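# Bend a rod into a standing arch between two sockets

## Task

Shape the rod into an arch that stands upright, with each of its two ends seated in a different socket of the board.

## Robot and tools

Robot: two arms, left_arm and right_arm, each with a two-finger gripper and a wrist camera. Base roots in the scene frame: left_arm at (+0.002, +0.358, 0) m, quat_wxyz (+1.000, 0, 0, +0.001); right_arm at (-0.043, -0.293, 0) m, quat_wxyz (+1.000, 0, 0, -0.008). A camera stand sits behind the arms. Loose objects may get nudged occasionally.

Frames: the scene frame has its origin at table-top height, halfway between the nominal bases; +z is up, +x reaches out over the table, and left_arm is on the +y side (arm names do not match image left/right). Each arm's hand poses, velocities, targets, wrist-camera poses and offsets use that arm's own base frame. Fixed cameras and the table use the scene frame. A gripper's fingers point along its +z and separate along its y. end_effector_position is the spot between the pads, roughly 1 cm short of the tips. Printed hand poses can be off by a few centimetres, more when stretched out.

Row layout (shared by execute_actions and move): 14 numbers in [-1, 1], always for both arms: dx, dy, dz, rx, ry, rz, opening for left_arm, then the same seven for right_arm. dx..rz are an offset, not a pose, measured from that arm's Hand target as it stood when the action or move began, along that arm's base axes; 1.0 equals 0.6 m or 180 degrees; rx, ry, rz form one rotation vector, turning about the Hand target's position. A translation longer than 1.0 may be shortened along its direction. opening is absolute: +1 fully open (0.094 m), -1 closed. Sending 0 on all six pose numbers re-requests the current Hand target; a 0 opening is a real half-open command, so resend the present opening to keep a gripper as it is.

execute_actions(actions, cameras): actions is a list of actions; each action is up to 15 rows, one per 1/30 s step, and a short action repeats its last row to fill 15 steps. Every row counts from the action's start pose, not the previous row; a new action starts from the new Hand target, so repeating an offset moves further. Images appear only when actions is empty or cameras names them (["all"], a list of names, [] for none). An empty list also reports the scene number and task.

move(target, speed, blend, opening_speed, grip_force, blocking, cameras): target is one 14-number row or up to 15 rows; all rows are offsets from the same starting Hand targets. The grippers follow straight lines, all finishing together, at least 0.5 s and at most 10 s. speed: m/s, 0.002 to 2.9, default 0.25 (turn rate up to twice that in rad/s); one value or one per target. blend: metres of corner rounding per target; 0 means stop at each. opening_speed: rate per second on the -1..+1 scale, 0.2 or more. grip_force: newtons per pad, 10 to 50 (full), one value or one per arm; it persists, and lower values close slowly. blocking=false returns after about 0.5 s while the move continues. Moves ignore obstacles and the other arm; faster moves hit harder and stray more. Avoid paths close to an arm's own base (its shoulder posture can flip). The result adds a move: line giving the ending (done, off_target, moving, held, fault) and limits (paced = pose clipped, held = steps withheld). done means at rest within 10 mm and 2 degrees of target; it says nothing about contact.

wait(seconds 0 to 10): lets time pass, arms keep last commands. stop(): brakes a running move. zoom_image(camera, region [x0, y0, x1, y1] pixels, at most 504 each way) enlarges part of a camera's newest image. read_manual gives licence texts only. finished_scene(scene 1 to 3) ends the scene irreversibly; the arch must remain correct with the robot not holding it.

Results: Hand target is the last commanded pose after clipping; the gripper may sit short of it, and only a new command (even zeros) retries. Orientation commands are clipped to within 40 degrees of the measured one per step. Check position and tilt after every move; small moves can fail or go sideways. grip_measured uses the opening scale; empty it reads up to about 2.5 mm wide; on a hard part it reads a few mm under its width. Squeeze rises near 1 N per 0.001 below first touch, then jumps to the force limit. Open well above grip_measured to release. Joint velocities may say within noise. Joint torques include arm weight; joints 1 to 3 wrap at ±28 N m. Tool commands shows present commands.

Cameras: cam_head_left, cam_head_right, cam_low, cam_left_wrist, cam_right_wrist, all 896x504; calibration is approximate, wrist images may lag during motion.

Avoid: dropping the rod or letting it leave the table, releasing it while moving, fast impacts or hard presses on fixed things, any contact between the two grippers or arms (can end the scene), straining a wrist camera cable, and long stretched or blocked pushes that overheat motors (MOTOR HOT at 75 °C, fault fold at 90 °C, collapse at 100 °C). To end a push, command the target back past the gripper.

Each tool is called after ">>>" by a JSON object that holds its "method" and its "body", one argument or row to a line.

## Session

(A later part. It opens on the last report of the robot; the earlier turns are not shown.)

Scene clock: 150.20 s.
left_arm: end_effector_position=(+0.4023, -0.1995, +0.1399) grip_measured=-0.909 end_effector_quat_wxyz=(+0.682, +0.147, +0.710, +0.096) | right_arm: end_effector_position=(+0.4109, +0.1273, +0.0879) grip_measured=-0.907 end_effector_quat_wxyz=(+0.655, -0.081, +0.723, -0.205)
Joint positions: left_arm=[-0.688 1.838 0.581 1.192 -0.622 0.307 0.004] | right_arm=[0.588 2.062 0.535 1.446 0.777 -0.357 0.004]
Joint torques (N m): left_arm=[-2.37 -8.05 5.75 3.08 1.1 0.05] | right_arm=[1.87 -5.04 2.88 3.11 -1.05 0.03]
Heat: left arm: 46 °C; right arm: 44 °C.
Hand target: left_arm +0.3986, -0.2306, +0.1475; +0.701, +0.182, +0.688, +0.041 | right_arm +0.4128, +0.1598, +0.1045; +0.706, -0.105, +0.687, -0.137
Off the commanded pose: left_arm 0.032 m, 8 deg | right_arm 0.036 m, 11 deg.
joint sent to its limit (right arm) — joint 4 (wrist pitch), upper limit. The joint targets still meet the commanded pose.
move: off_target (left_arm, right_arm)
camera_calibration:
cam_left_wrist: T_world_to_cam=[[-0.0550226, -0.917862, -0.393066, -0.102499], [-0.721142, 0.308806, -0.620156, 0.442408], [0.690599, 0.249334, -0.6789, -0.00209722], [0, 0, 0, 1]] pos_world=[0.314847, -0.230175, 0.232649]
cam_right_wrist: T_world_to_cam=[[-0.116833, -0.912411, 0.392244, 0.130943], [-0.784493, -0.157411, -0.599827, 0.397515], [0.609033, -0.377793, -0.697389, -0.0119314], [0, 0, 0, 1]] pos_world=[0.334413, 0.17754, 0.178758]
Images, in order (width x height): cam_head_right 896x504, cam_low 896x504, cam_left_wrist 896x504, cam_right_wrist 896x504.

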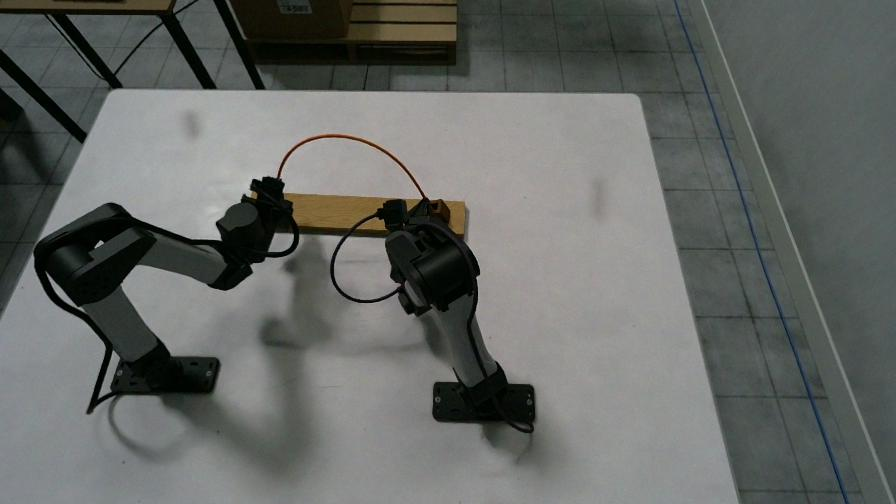

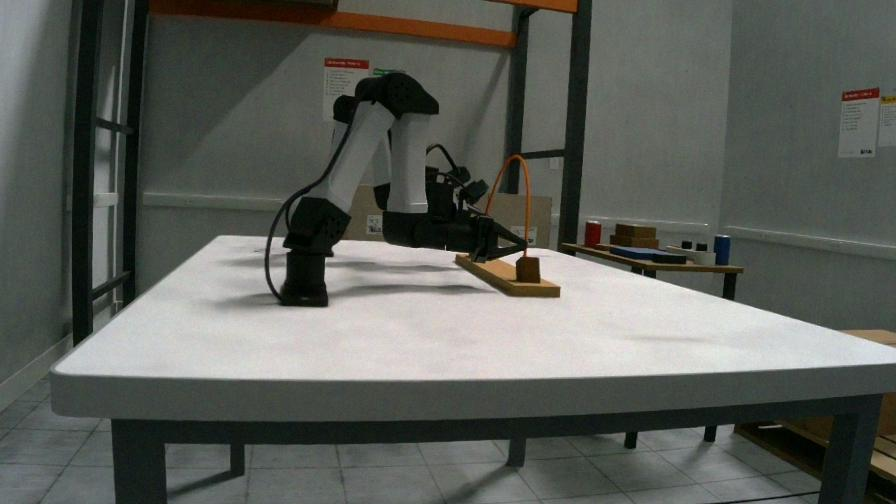

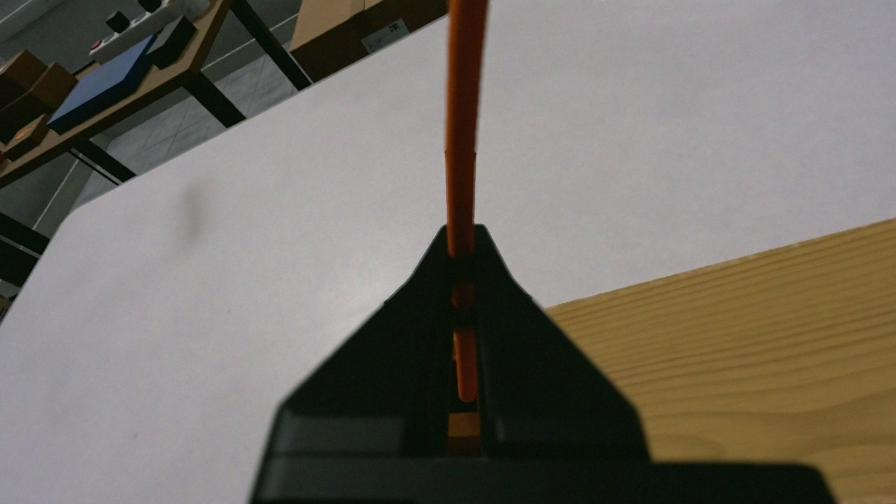

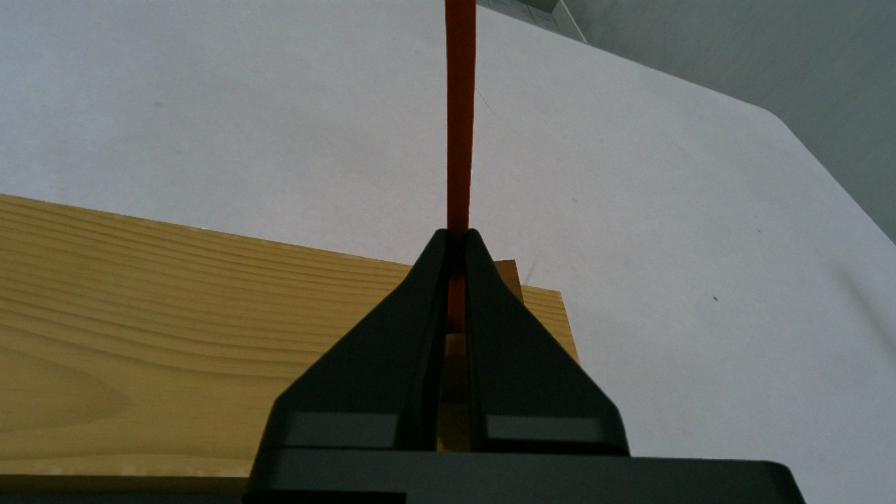

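>>> {"method": "move", "body": {
  "target": [0.01,0.008,-0.026,0,0,0,-1,0.006,-0.003,-0.004,0,0,0,-1],
  "speed": 0.04,
  "cameras": ["cam_head_right","cam_low","cam_left_wrist","cam_right_wrist"]
}}

>>> {"method": "zoom_image", "body": {
  "camera": "cam_low",
  "region": [440, 150, 580, 300]
}}

>>> {"method": "zoom_image", "body": {
  "camera": "cam_left_wrist",
  "region": [420, 300, 500, 460]
}}

>>> {"method": "zoom_image", "body": {
  "camera": "cam_right_wrist",
  "region": [420, 260, 490, 420]
}}

Scene clock: 154.40 s.
left_arm: end_effector_position=(+0.4071, -0.1947, +0.1237) grip_measured=-0.909 end_effector_quat_wxyz=(+0.679, +0.147, +0.712, +0.101) | right_arm: end_effector_position=(+0.4106, +0.1235, +0.0835) grip_measured=-0.907 end_effector_quat_wxyz=(+0.650, -0.082, +0.726, -0.209)
Joint positions: left_arm=[-0.669 1.909 0.578 1.261 -0.612 0.311 0.004] | right_arm=[0.581 2.07 0.53 1.446 0.777 -0.356 0.004]
Joint torques (N m): left_arm=[-1.88 -8.31 5.27 3.14 1.23 0.03] | right_arm=[1.59 -4.92 3.63 3.11 -1.13 0.03]
Heat: left arm: 47 °C; right arm: 45 °C.
Hand target: left_arm +0.4046, -0.2257, +0.1319; +0.701, +0.182, +0.688, +0.041 | right_arm +0.4164, +0.1579, +0.1019; +0.705, -0.105, +0.687, -0.137
Off the commanded pose: left_arm 0.032 m, 9 deg | right_arm 0.040 m, 12 deg.
joint sent to its limit (right arm) — joint 4 (wrist pitch), upper limit. The joint targets are off in position, not in orientation.
move: off_target (left_arm, right_arm)
camera_calibration:
cam_left_wrist: T_world_to_cam=[[-0.0493414, -0.915413, -0.399481, -0.105225], [-0.726541, 0.307349, -0.614553, 0.435592], [0.685349, 0.259916, -0.68025, -0.0131152], [0, 0, 0, 1]] pos_world=[0.320272, -0.226794, 0.216737]
cam_right_wrist: T_world_to_cam=[[-0.11933, -0.909151, 0.399005, 0.129234], [-0.79196, -0.155215, -0.590515, 0.395942], [0.598799, -0.386462, -0.701489, -0.0106852], [0, 0, 0, 1]] pos_world=[0.33539, 0.17482, 0.174749]
Images, in order (width x height): cam_head_right 896x504, cam_low 896x504, cam_left_wrist 896x504, cam_right_wrist 896x504.

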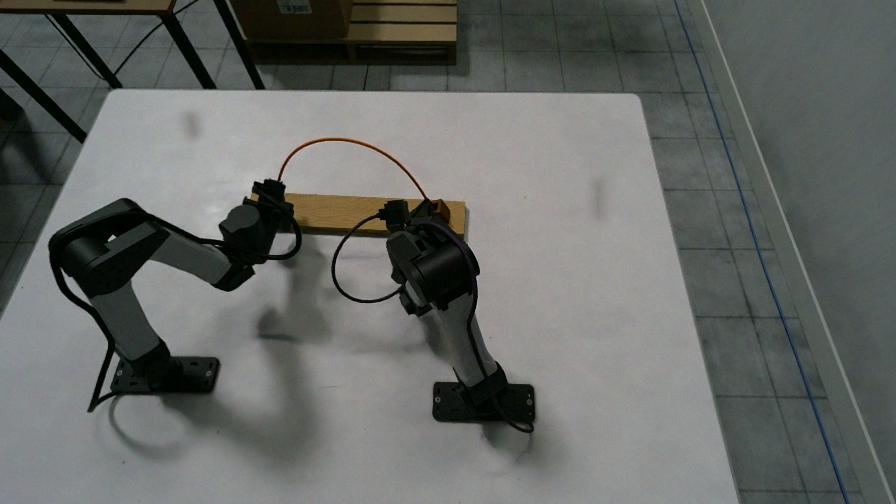

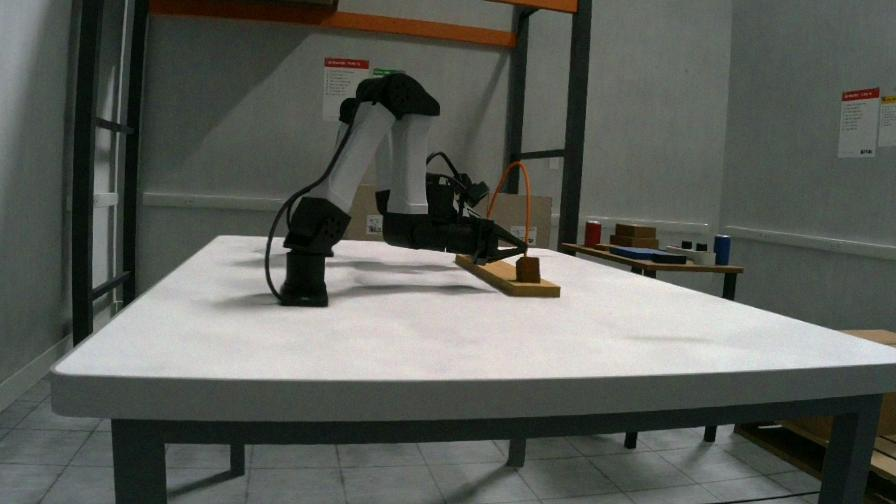

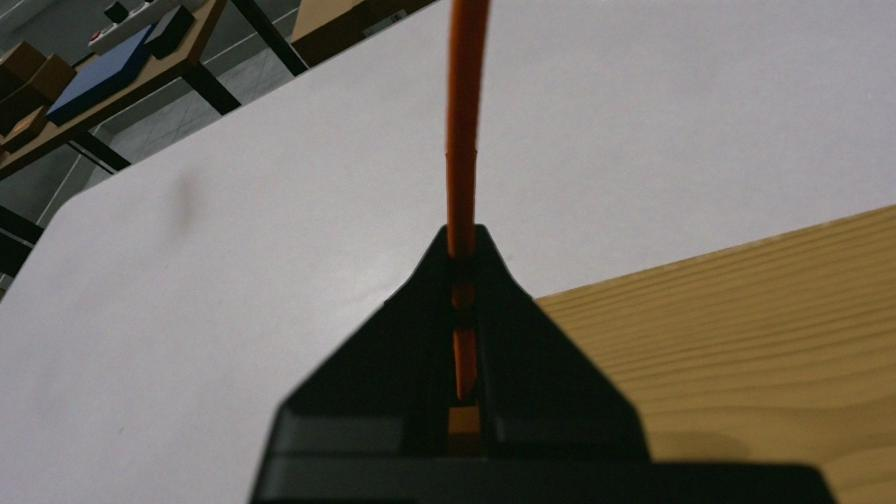

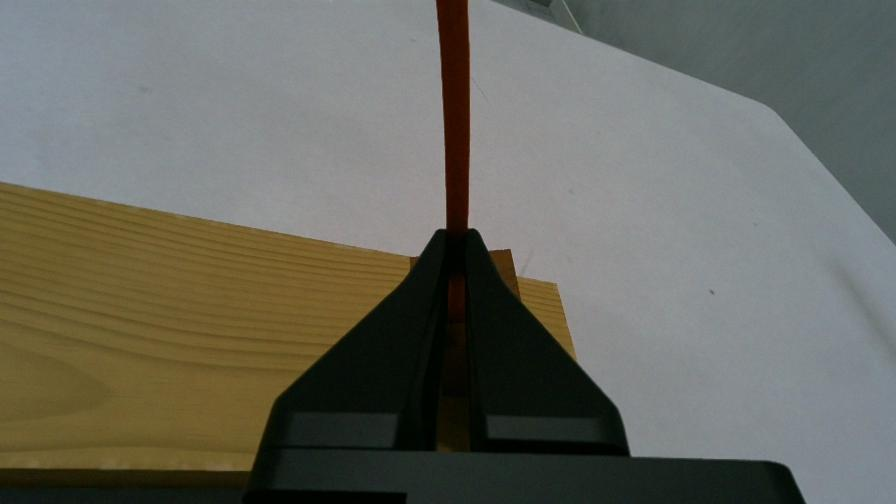

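Scaled by 3.360 from the camera's 896x504 image, which has a finer 1280x720 frame.

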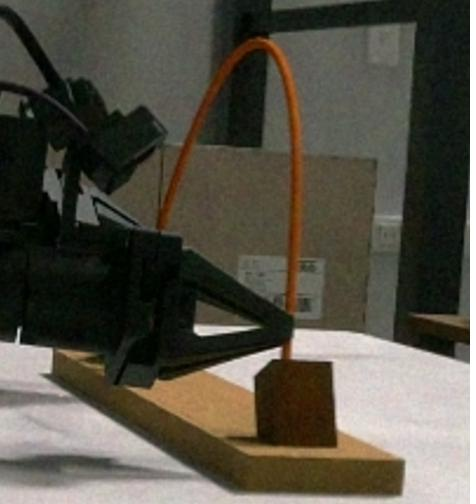

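Scaled by 3.150 from the camera's 896x504 image, which has a finer 1280x720 frame.

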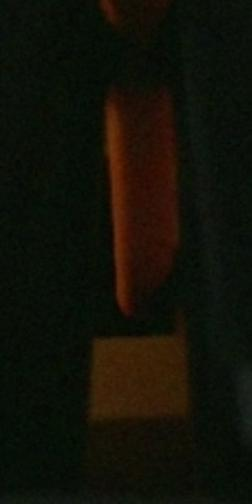

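Scaled by 3.150 from the camera's 896x504 image, which has a finer 1280x720 frame.

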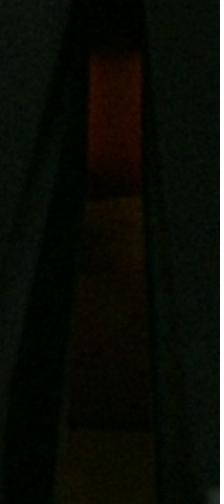

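>>> {"method": "move", "body": {
  "target": [0.0,0.009,-0.026,0,0,0,-1,0.003,-0.009,-0.02,0,0.05,0,-1],
  "speed": 0.04,
  "cameras": ["cam_head_right","cam_low","cam_left_wrist","cam_right_wrist"]
}}

>>> {"method": "zoom_image", "body": {
  "camera": "cam_low",
  "region": [440, 150, 580, 300]
}}

>>> {"method": "zoom_image", "body": {
  "camera": "cam_left_wrist",
  "region": [420, 300, 500, 460]
}}

>>> {"method": "zoom_image", "body": {
  "camera": "cam_right_wrist",
  "region": [420, 260, 490, 420]
}}

Scene clock: 160.27 s.
left_arm: end_effector_position=(+0.4079, -0.1891, +0.1103) grip_measured=-0.909 end_effector_quat_wxyz=(+0.680, +0.147, +0.711, +0.104) | right_arm: end_effector_position=(+0.4121, +0.1211, +0.0745) grip_measured=-0.907 end_effector_quat_wxyz=(+0.624, -0.088, +0.752, -0.192)
Joint positions: left_arm=[-0.655 1.972 0.562 1.345 -0.602 0.319 0.004] | right_arm=[0.56 2.004 0.53 1.275 0.732 -0.281 0.004]
Joint torques (N m): left_arm=[-1.96 -8.21 4.6 3.15 1.27 -0.06] | right_arm=[1.32 -8.79 4.23 1.92 -1 0.16]
Heat: left arm: 48 °C; right arm: 46 °C.
Hand target: left_arm +0.4046, -0.2204, +0.1163; +0.701, +0.183, +0.688, +0.041 | right_arm +0.4182, +0.1526, +0.0898; +0.649, -0.116, +0.741, -0.129
Off the commanded pose: left_arm 0.032 m, 9 deg | right_arm 0.035 m, 9 deg.
move: off_target (left_arm, right_arm)
camera_calibration:
cam_left_wrist: T_world_to_cam=[[-0.0442508, -0.913774, -0.403805, -0.106714], [-0.725069, 0.307436, -0.616245, 0.425732], [0.687253, 0.265517, -0.676154, -0.0244562], [0, 0, 0, 1]] pos_world=[0.32077, -0.221905, 0.202727]
cam_right_wrist: T_world_to_cam=[[-0.0745687, -0.919482, 0.385995, 0.11465], [-0.833236, -0.155206, -0.530688, 0.404096], [0.547867, -0.361197, -0.754572, 0.00316865], [0, 0, 0, 1]] pos_world=[0.34352, 0.169282, 0.172585]
Images, in order (width x height): cam_head_right 896x504, cam_low 896x504, cam_left_wrist 896x504, cam_right_wrist 896x504.

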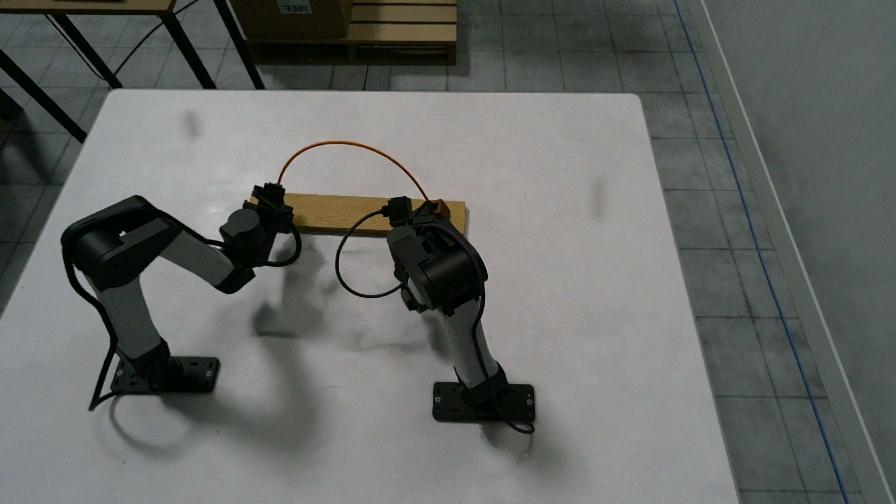

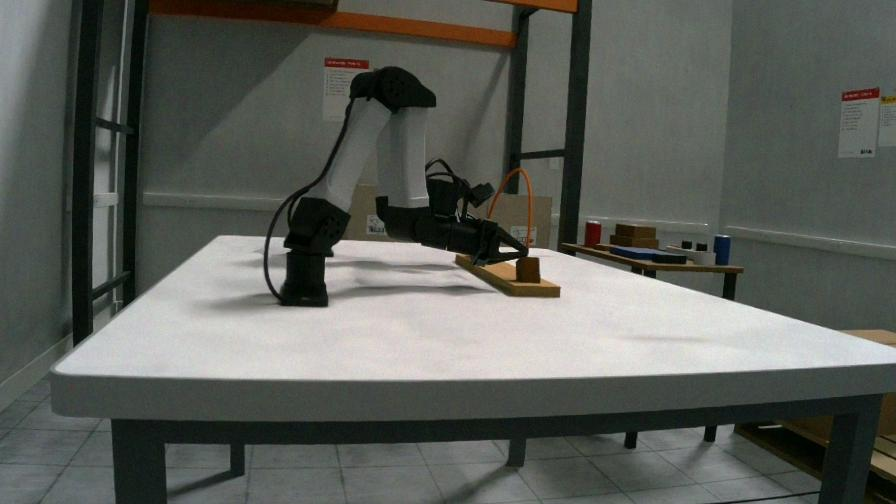

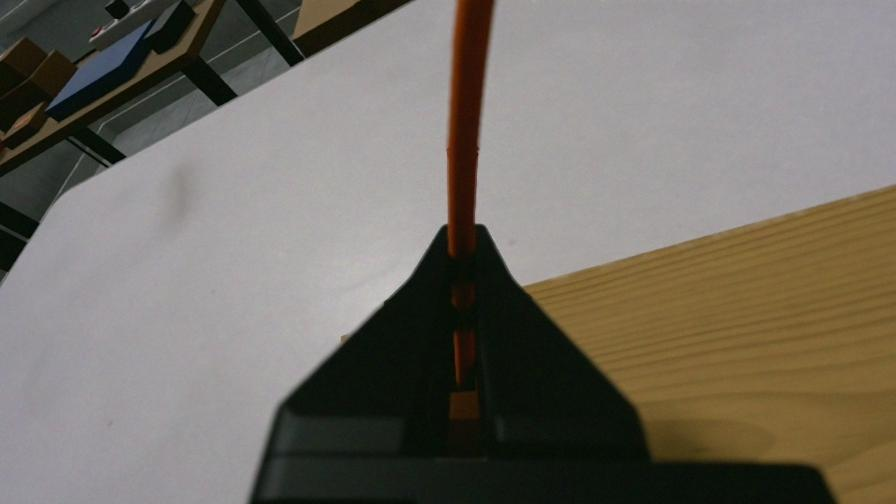

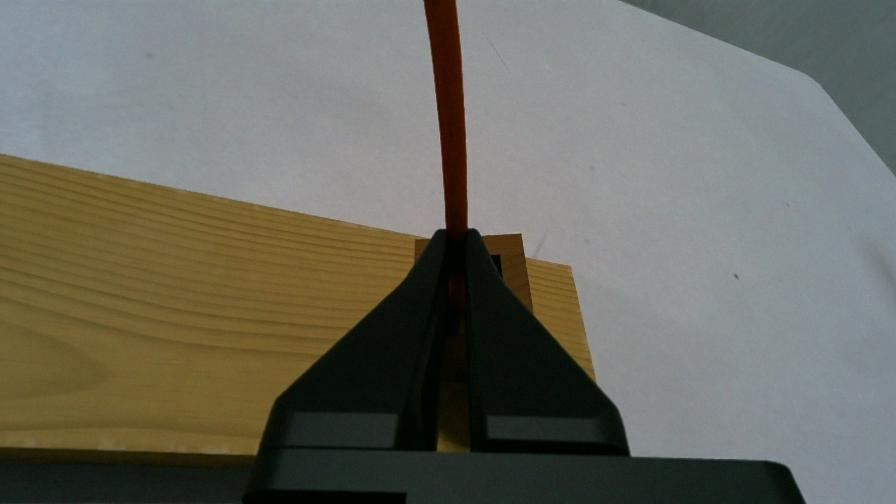

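Scaled by 3.360 from the camera's 896x504 image, which has a finer 1280x720 frame.

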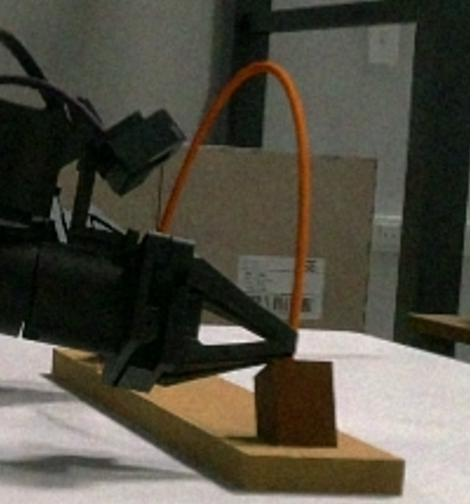

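Scaled by 3.150 from the camera's 896x504 image, which has a finer 1280x720 frame.

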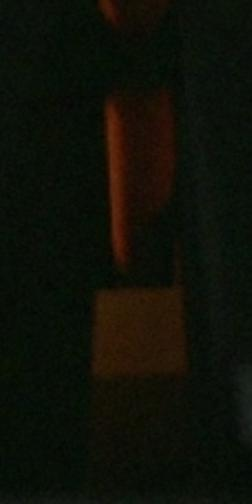

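Scaled by 3.150 from the camera's 896x504 image, which has a finer 1280x720 frame.

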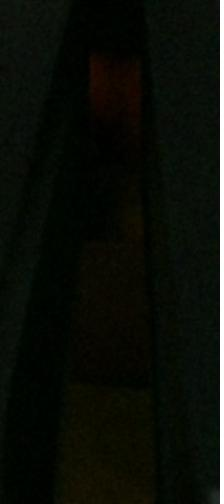

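>>> {"method": "move", "body": {
  "target": [0.0,0.045,-0.006,0,-0.017,0,-1,0.0,-0.045,-0.004,0,-0.04,0,-1],
  "speed": 0.04,
  "cameras": ["cam_head_right","cam_low","cam_left_wrist","cam_right_wrist"]
}}

>>> {"method": "zoom_image", "body": {
  "camera": "cam_low",
  "region": [440, 150, 580, 300]
}}

Scene clock: 167.73 s.
left_arm: end_effector_position=(+0.4079, -0.1818, +0.1085) grip_measured=-0.909 end_effector_quat_wxyz=(+0.701, +0.171, +0.688, +0.078) | right_arm: end_effector_position=(+0.4184, +0.1104, +0.0774) grip_measured=-0.907 end_effector_quat_wxyz=(+0.649, -0.102, +0.732, -0.180)
Joint positions: left_arm=[-0.594 2.023 0.512 1.504 -0.461 0.352 0.004] | right_arm=[0.495 2.061 0.5 1.446 0.623 -0.342 0.004]
Joint torques (N m): left_arm=[-0.43 -7.8 3.33 3.21 0.67 -0.08] | right_arm=[0.27 -3.96 1.84 3.18 -0.66 0.16]
Heat: left arm: 50 °C; right arm: 46 °C.
Hand target: left_arm +0.4046, -0.1933, +0.1127; +0.719, +0.181, +0.669, +0.046 | right_arm +0.4182, +0.1256, +0.0876; +0.695, -0.108, +0.698, -0.136
Off the commanded pose: left_arm 0.013 m, 5 deg | right_arm 0.018 m, 8 deg.
joint sent to its limit (left arm) — joint 4 (wrist pitch), upper limit. The joint targets still meet the commanded pose.
joint sent to its limit (right arm) — joint 4 (wrist pitch), upper limit. The joint targets still meet the commanded pose.
move: off_target (left_arm, right_arm)
camera_calibration:
cam_left_wrist: T_world_to_cam=[[-0.098175, -0.910329, -0.402074, -0.0784101], [-0.668589, 0.359597, -0.650907, 0.412612], [0.737123, 0.204919, -0.643939, -0.0624805], [0, 0, 0, 1]] pos_world=[0.314225, -0.206949, 0.196811]
cam_right_wrist: T_world_to_cam=[[-0.0499672, -0.921619, 0.384865, 0.0941531], [-0.793658, -0.197291, -0.575485, 0.400686], [0.606309, -0.334206, -0.721592, -0.0320463], [0, 0, 0, 1]] pos_world=[0.342142, 0.155115, 0.171229]
Images, in order (width x height): cam_head_right 896x504, cam_low 896x504, cam_left_wrist 896x504, cam_right_wrist 896x504.

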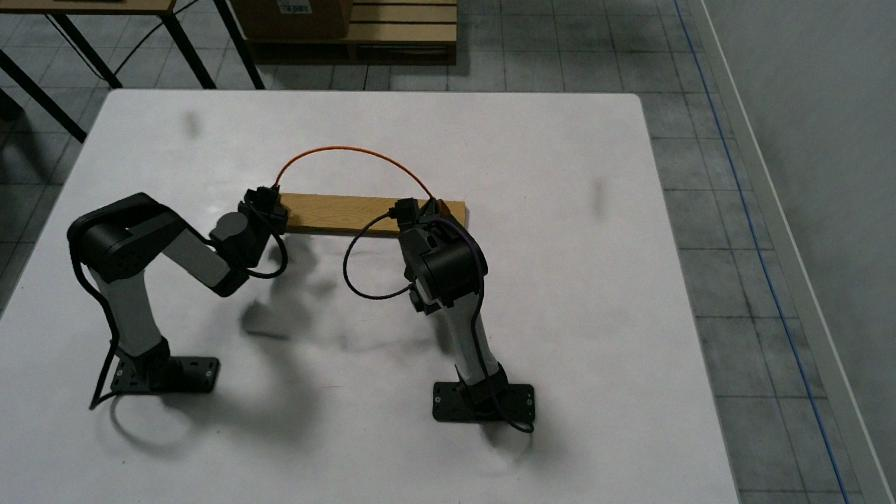

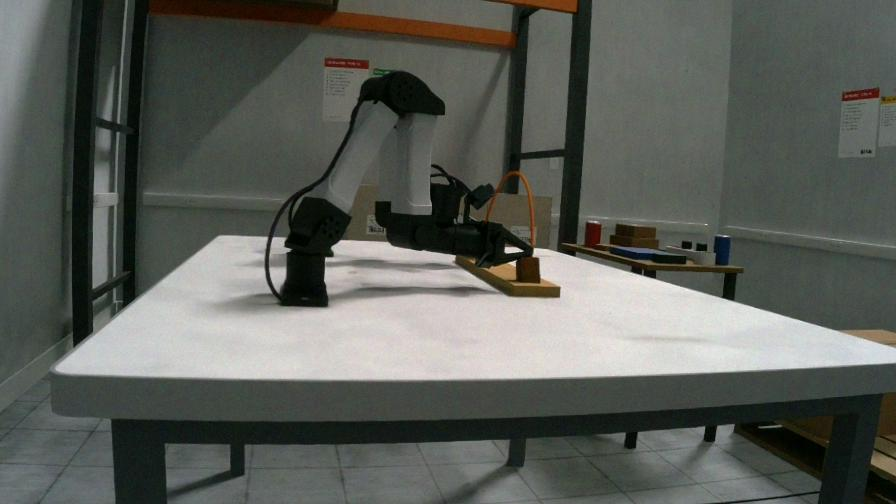

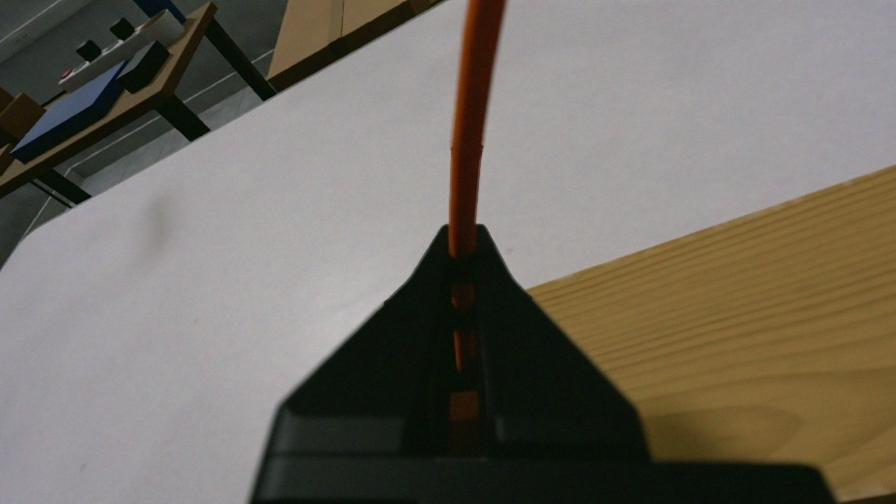

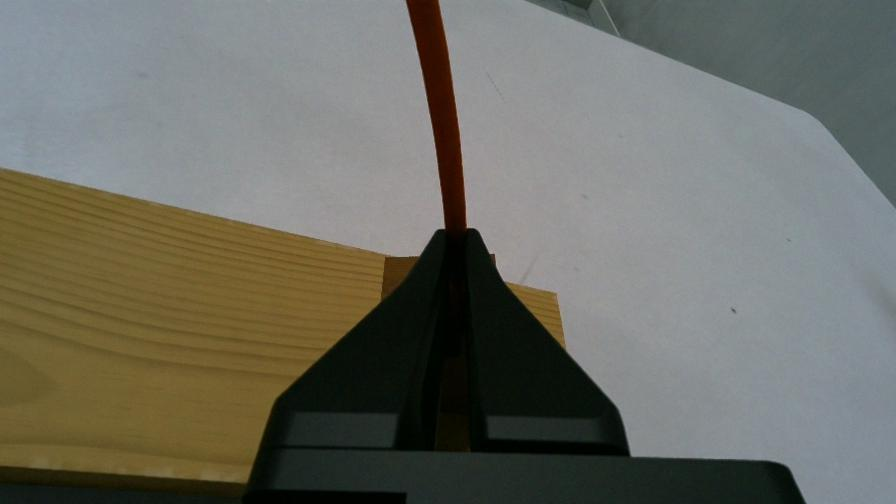

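Scaled by 3.360 from the camera's 896x504 image, which has a finer 1280x720 frame.

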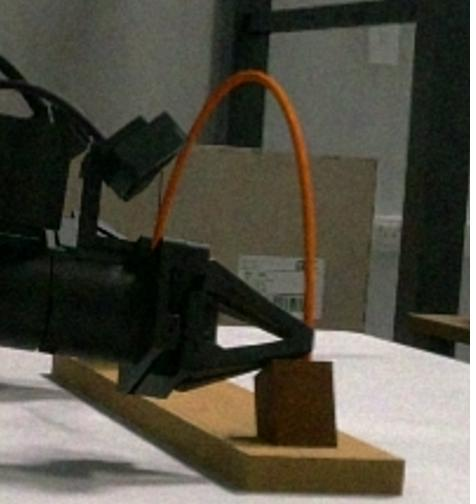

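>>> {"method": "move", "body": {
  "target": [0.003,0.017,-0.003,0,0,0,-1,0.0,-0.02,-0.008,0,0,0,-1],
  "speed": 0.04
}}

>>> {"method": "move", "body": {
  "target": [0.0,0.0,0,0,0,0,-0.4,0,0,0,0,0,0,-1],
  "opening_speed": 0.2,
  "cameras": ["cam_head_right","cam_low","cam_left_wrist","cam_right_wrist"]
}}

>>> {"method": "zoom_image", "body": {
  "camera": "cam_low",
  "region": [440, 150, 580, 300]
}}

>>> {"method": "zoom_image", "body": {
  "camera": "cam_left_wrist",
  "region": [380, 240, 560, 460]
}}

Scene clock: 170.67 s.
left_arm: end_effector_position=(+0.4103, -0.1787, +0.1094) grip_measured=-0.910 end_effector_quat_wxyz=(+0.703, +0.178, +0.685, +0.069) | right_arm: end_effector_position=(+0.4204, +0.1076, +0.0759) grip_measured=-0.907 end_effector_quat_wxyz=(+0.650, -0.110, +0.733, -0.171)
Joint positions: left_arm=[-0.566 2.023 0.506 1.516 -0.409 0.352 0.004] | right_arm=[0.471 2.061 0.494 1.451 0.578 -0.342 0.004]
Joint torques (N m): left_arm=[0.18 -8.47 2.52 3.09 0.47 -0.13] | right_arm=[-0.9 -4.04 0.88 3.15 -0.58 0.23]
Heat: left arm: 50 °C; right arm: 47 °C.
Hand target: left_arm +0.4064, -0.1831, +0.1108; +0.719, +0.181, +0.669, +0.046 | right_arm +0.4182, +0.1136, +0.0828; +0.695, -0.108, +0.698, -0.136
Off the commanded pose: left_arm 0.006 m, 4 deg | right_arm 0.009 m, 8 deg.
joint sent to its limit (left arm) — joint 4 (wrist pitch), upper limit. The joint targets still meet the commanded pose.
joint sent to its limit (right arm) — joint 4 (wrist pitch), upper limit. The joint targets are off in orientation, not in position.
move: off_target (left_arm, right_arm)

Scene clock: 173.87 s.
left_arm: end_effector_position=(+0.4087, -0.1807, +0.1067) grip_measured=-0.402 end_effector_quat_wxyz=(+0.701, +0.189, +0.685, +0.060) | right_arm: end_effector_position=(+0.4205, +0.1075, +0.0759) grip_measured=-0.907 end_effector_quat_wxyz=(+0.650, -0.110, +0.733, -0.171)
Joint positions: left_arm=[-0.56 2.023 0.497 1.516 -0.375 0.352 0.028] | right_arm=[0.471 2.061 0.494 1.451 0.576 -0.342 0.004]
Joint torques (N m): left_arm=[-0.34 -8.42 3.19 3.1 0.15 -0.14] | right_arm=[-0.84 -4.05 0.9 3.15 -0.56 0.23]
Heat: left arm: 50 °C; right arm: 49 °C.
Hand target: left_arm +0.4064, -0.1831, +0.1109; +0.719, +0.181, +0.669, +0.046 | right_arm +0.4182, +0.1136, +0.0828; +0.695, -0.108, +0.698, -0.136
Off the commanded pose: left_arm 0.005 m, 3 deg | right_arm 0.009 m, 8 deg.
joint sent to its limit (left arm) — joint 4 (wrist pitch), upper limit. The joint targets still meet the commanded pose.
joint sent to its limit (right arm) — joint 4 (wrist pitch), upper limit. The joint targets are off in orientation, not in position.
move: off_target (left_arm, right_arm)
camera_calibration:
cam_left_wrist: T_world_to_cam=[[-0.146436, -0.903396, -0.403029, -0.05701], [-0.650907, 0.39479, -0.64843, 0.410452], [0.744901, 0.167381, -0.645838, -0.074263], [0, 0, 0, 1]] pos_world=[0.314136, -0.201115, 0.195211]
cam_right_wrist: T_world_to_cam=[[-0.027365, -0.923938, 0.381562, 0.0831362], [-0.791659, -0.21303, -0.572621, 0.401555], [0.61035, -0.317736, -0.725614, -0.0384399], [0, 0, 0, 1]] pos_world=[0.343632, 0.150142, 0.170325]
Images, in order (width x height): cam_head_right 896x504, cam_low 896x504, cam_left_wrist 896x504, cam_right_wrist 896x504.

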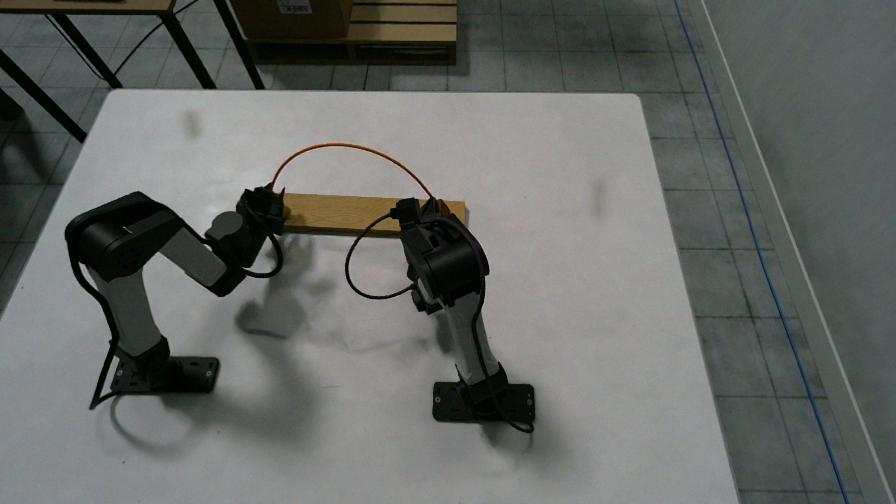

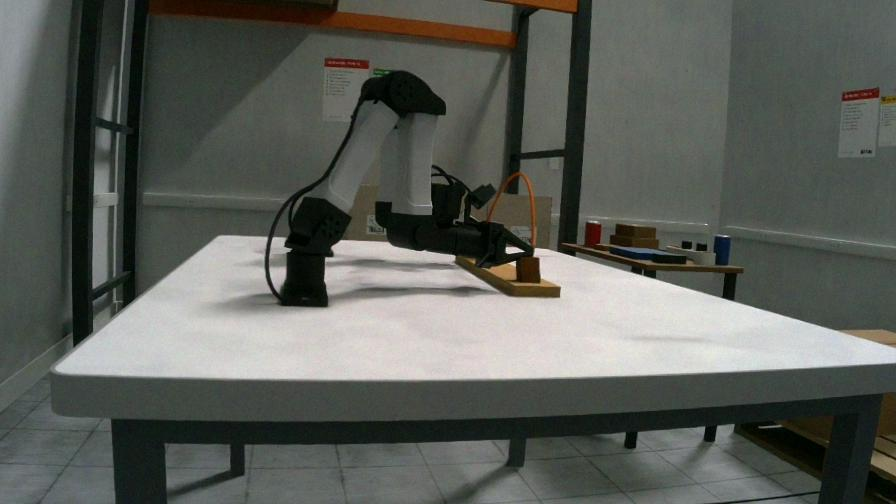

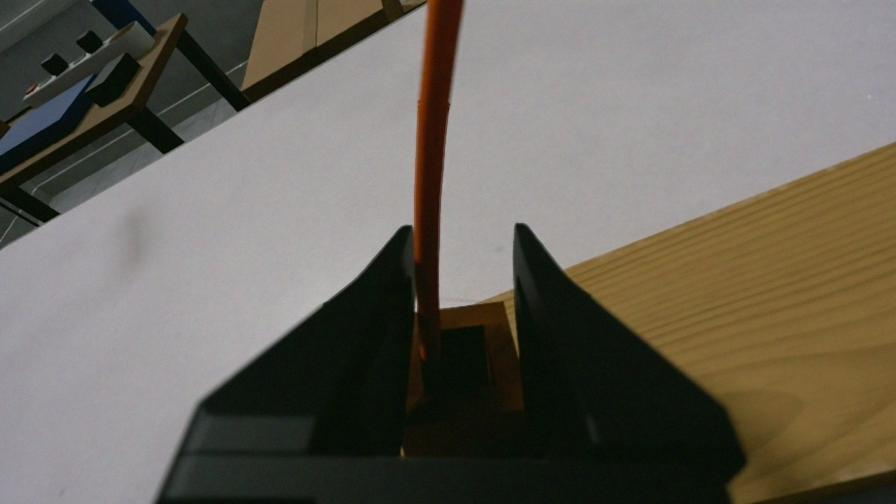

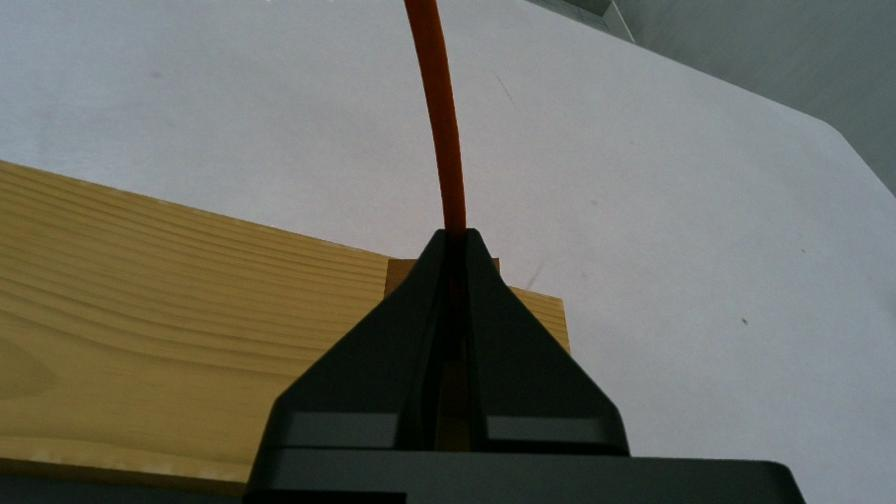

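Scaled by 3.360 from the camera's 896x504 image, which has a finer 1280x720 frame.

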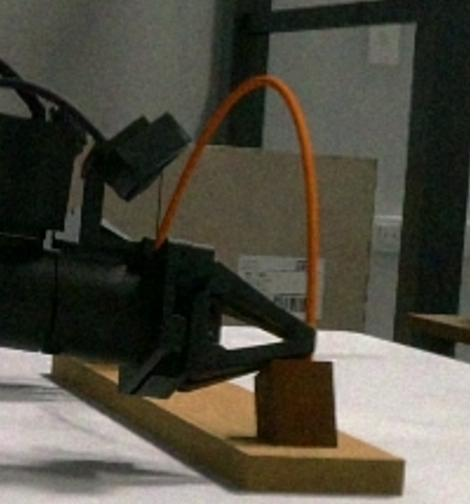

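Scaled by 2.291 from the camera's 896x504 image, which has a finer 1280x720 frame.

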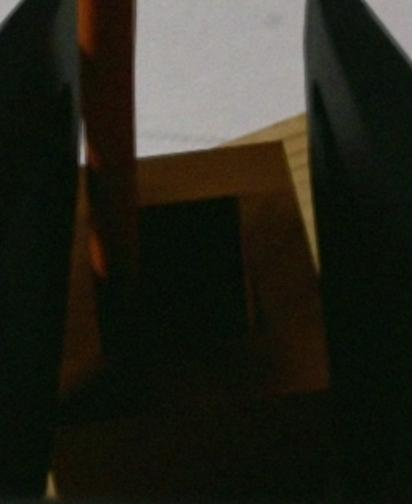

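>>> {"method": "move", "body": {
  "target": [
    [0.0,0.0,0,0,0,0,0.2,0,0,0,0,0,0,-1],
    [-0.018,0.012,0.07,0,0,0,0.2,0,0,0,0,0,0,-1]
  ],
  "speed": 0.06,
  "opening_speed": 0.3,
  "cameras": ["cam_low","cam_left_wrist"]
}}

>>> {"method": "zoom_image", "body": {
  "camera": "cam_low",
  "region": [440, 150, 580, 300]
}}

Scene clock: 179.80 s.
left_arm: end_effector_position=(+0.3983, -0.1749, +0.1435) grip_measured=+0.198 end_effector_quat_wxyz=(+0.711, +0.185, +0.676, +0.056) | right_arm: end_effector_position=(+0.4205, +0.1075, +0.0759) grip_measured=-0.907 end_effector_quat_wxyz=(+0.650, -0.110, +0.733, -0.171)
Joint positions: left_arm=[-0.56 1.834 0.455 1.397 -0.372 0.352 0.056] | right_arm=[0.471 2.061 0.494 1.451 0.576 -0.342 0.004]
Joint torques (N m): left_arm=[-0.14 -10.97 3.96 2.62 0.17 -0.06] | right_arm=[-0.85 -4.05 0.88 3.14 -0.56 0.23]
Heat: left arm: 50 °C; right arm: 51 °C.
Hand target: left_arm +0.3956, -0.1759, +0.1528; +0.719, +0.181, +0.670, +0.046 | right_arm +0.4182, +0.1136, +0.0828; +0.695, -0.108, +0.698, -0.136
Off the commanded pose: left_arm 0.010 m, 2 deg | right_arm 0.009 m, 8 deg.
joint sent to its limit (right arm) — joint 4 (wrist pitch), upper limit. The joint targets are off in orientation, not in position.
move: off_target (right_arm)
camera_calibration:
cam_left_wrist: T_world_to_cam=[[-0.140222, -0.9087, -0.393195, -0.0431764], [-0.634252, 0.38738, -0.669074, 0.420406], [0.760304, 0.155566, -0.630664, -0.0540498], [0, 0, 0, 1]] pos_world=[0.301683, -0.193683, 0.230219]
Images, in order (width x height): cam_low 896x504, cam_left_wrist 896x504.

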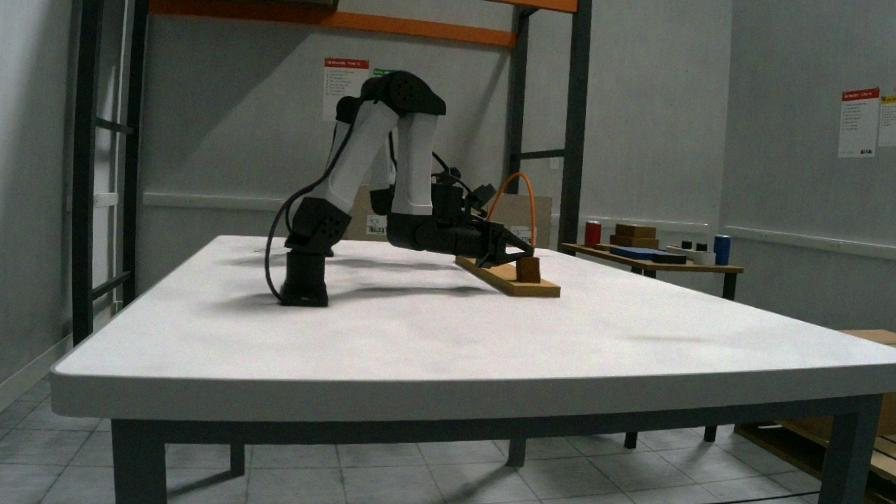

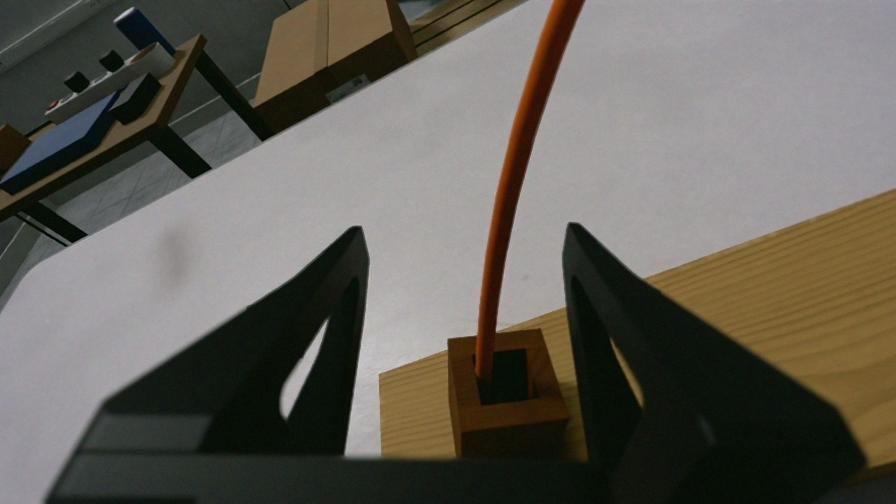

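Scaled by 3.360 from the camera's 896x504 image, which has a finer 1280x720 frame.

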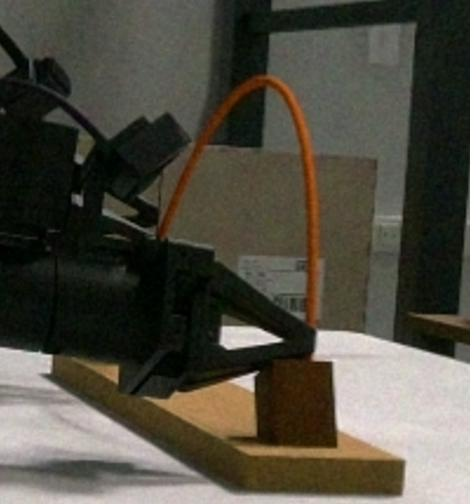

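>>> {"method": "move", "body": {
  "target": [
    [0.0,-0.05,0.067,0,0,0,0.2,0,0,0,0,0,0,-1],
    [0.045,-0.05,0.067,0,0,0,0.2,0,0,0,0,0,0,-1]
  ],
  "speed": 0.06,
  "cameras": ["cam_low","cam_left_wrist","cam_head_right"]
}}

Scene clock: 185.30 s.
left_arm: end_effector_position=(+0.4168, -0.2032, +0.1883) grip_measured=+0.198 end_effector_quat_wxyz=(+0.715, +0.184, +0.673, +0.052) | right_arm: end_effector_position=(+0.4205, +0.1075, +0.0759) grip_measured=-0.907 end_effector_quat_wxyz=(+0.650, -0.110, +0.733, -0.171)
Joint positions: left_arm=[-0.603 1.732 0.621 1.14 -0.409 0.352 0.056] | right_arm=[0.471 2.061 0.494 1.451 0.576 -0.342 0.004]
Joint torques (N m): left_arm=[0.54 -7.82 8.05 2.5 0.18 -0.04] | right_arm=[-0.85 -4.04 0.9 3.14 -0.57 0.23]
Heat: left arm: 49 °C; right arm: 53 °C.
Hand target: left_arm +0.4226, -0.2060, +0.1931; +0.719, +0.181, +0.669, +0.046 | right_arm +0.4182, +0.1136, +0.0828; +0.695, -0.108, +0.698, -0.136
Off the commanded pose: left_arm 0.008 m, 1 deg | right_arm 0.009 m, 8 deg.
joint sent to its limit (right arm) — joint 4 (wrist pitch), upper limit. The joint targets are off in orientation, not in position.
move: off_target (right_arm)
camera_calibration:
cam_left_wrist: T_world_to_cam=[[-0.142367, -0.91071, -0.387736, -0.0492348], [-0.625169, 0.386436, -0.678108, 0.470681], [0.767395, 0.14586, -0.624363, -0.0415769], [0, 0, 0, 1]] pos_world=[0.319152, -0.220662, 0.274124]
Images, in order (width x height): cam_head_right 896x504, cam_low 896x504, cam_left_wrist 896x504.

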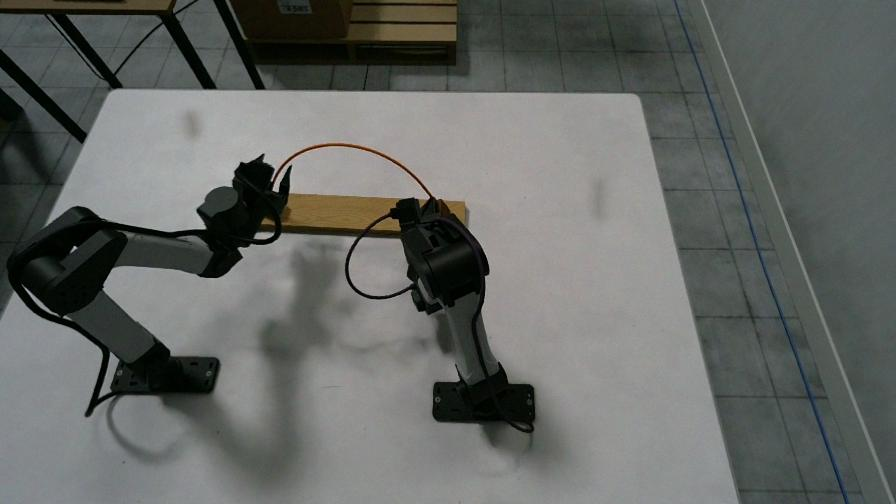

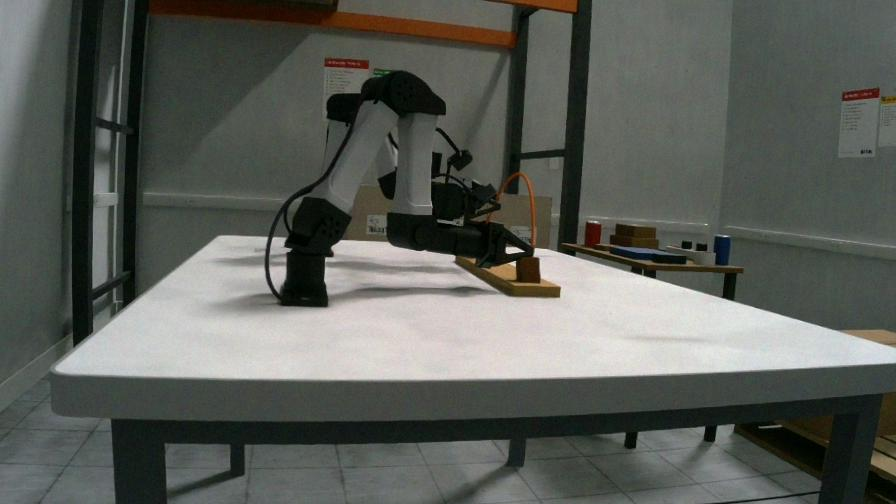

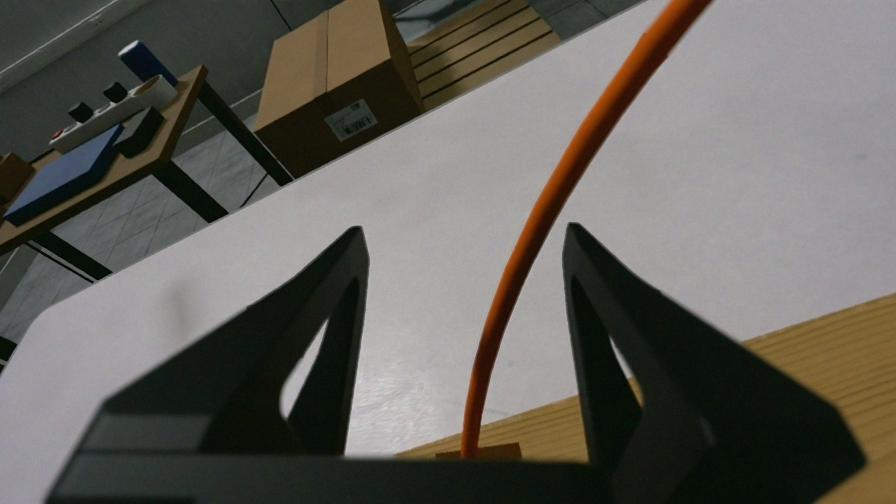

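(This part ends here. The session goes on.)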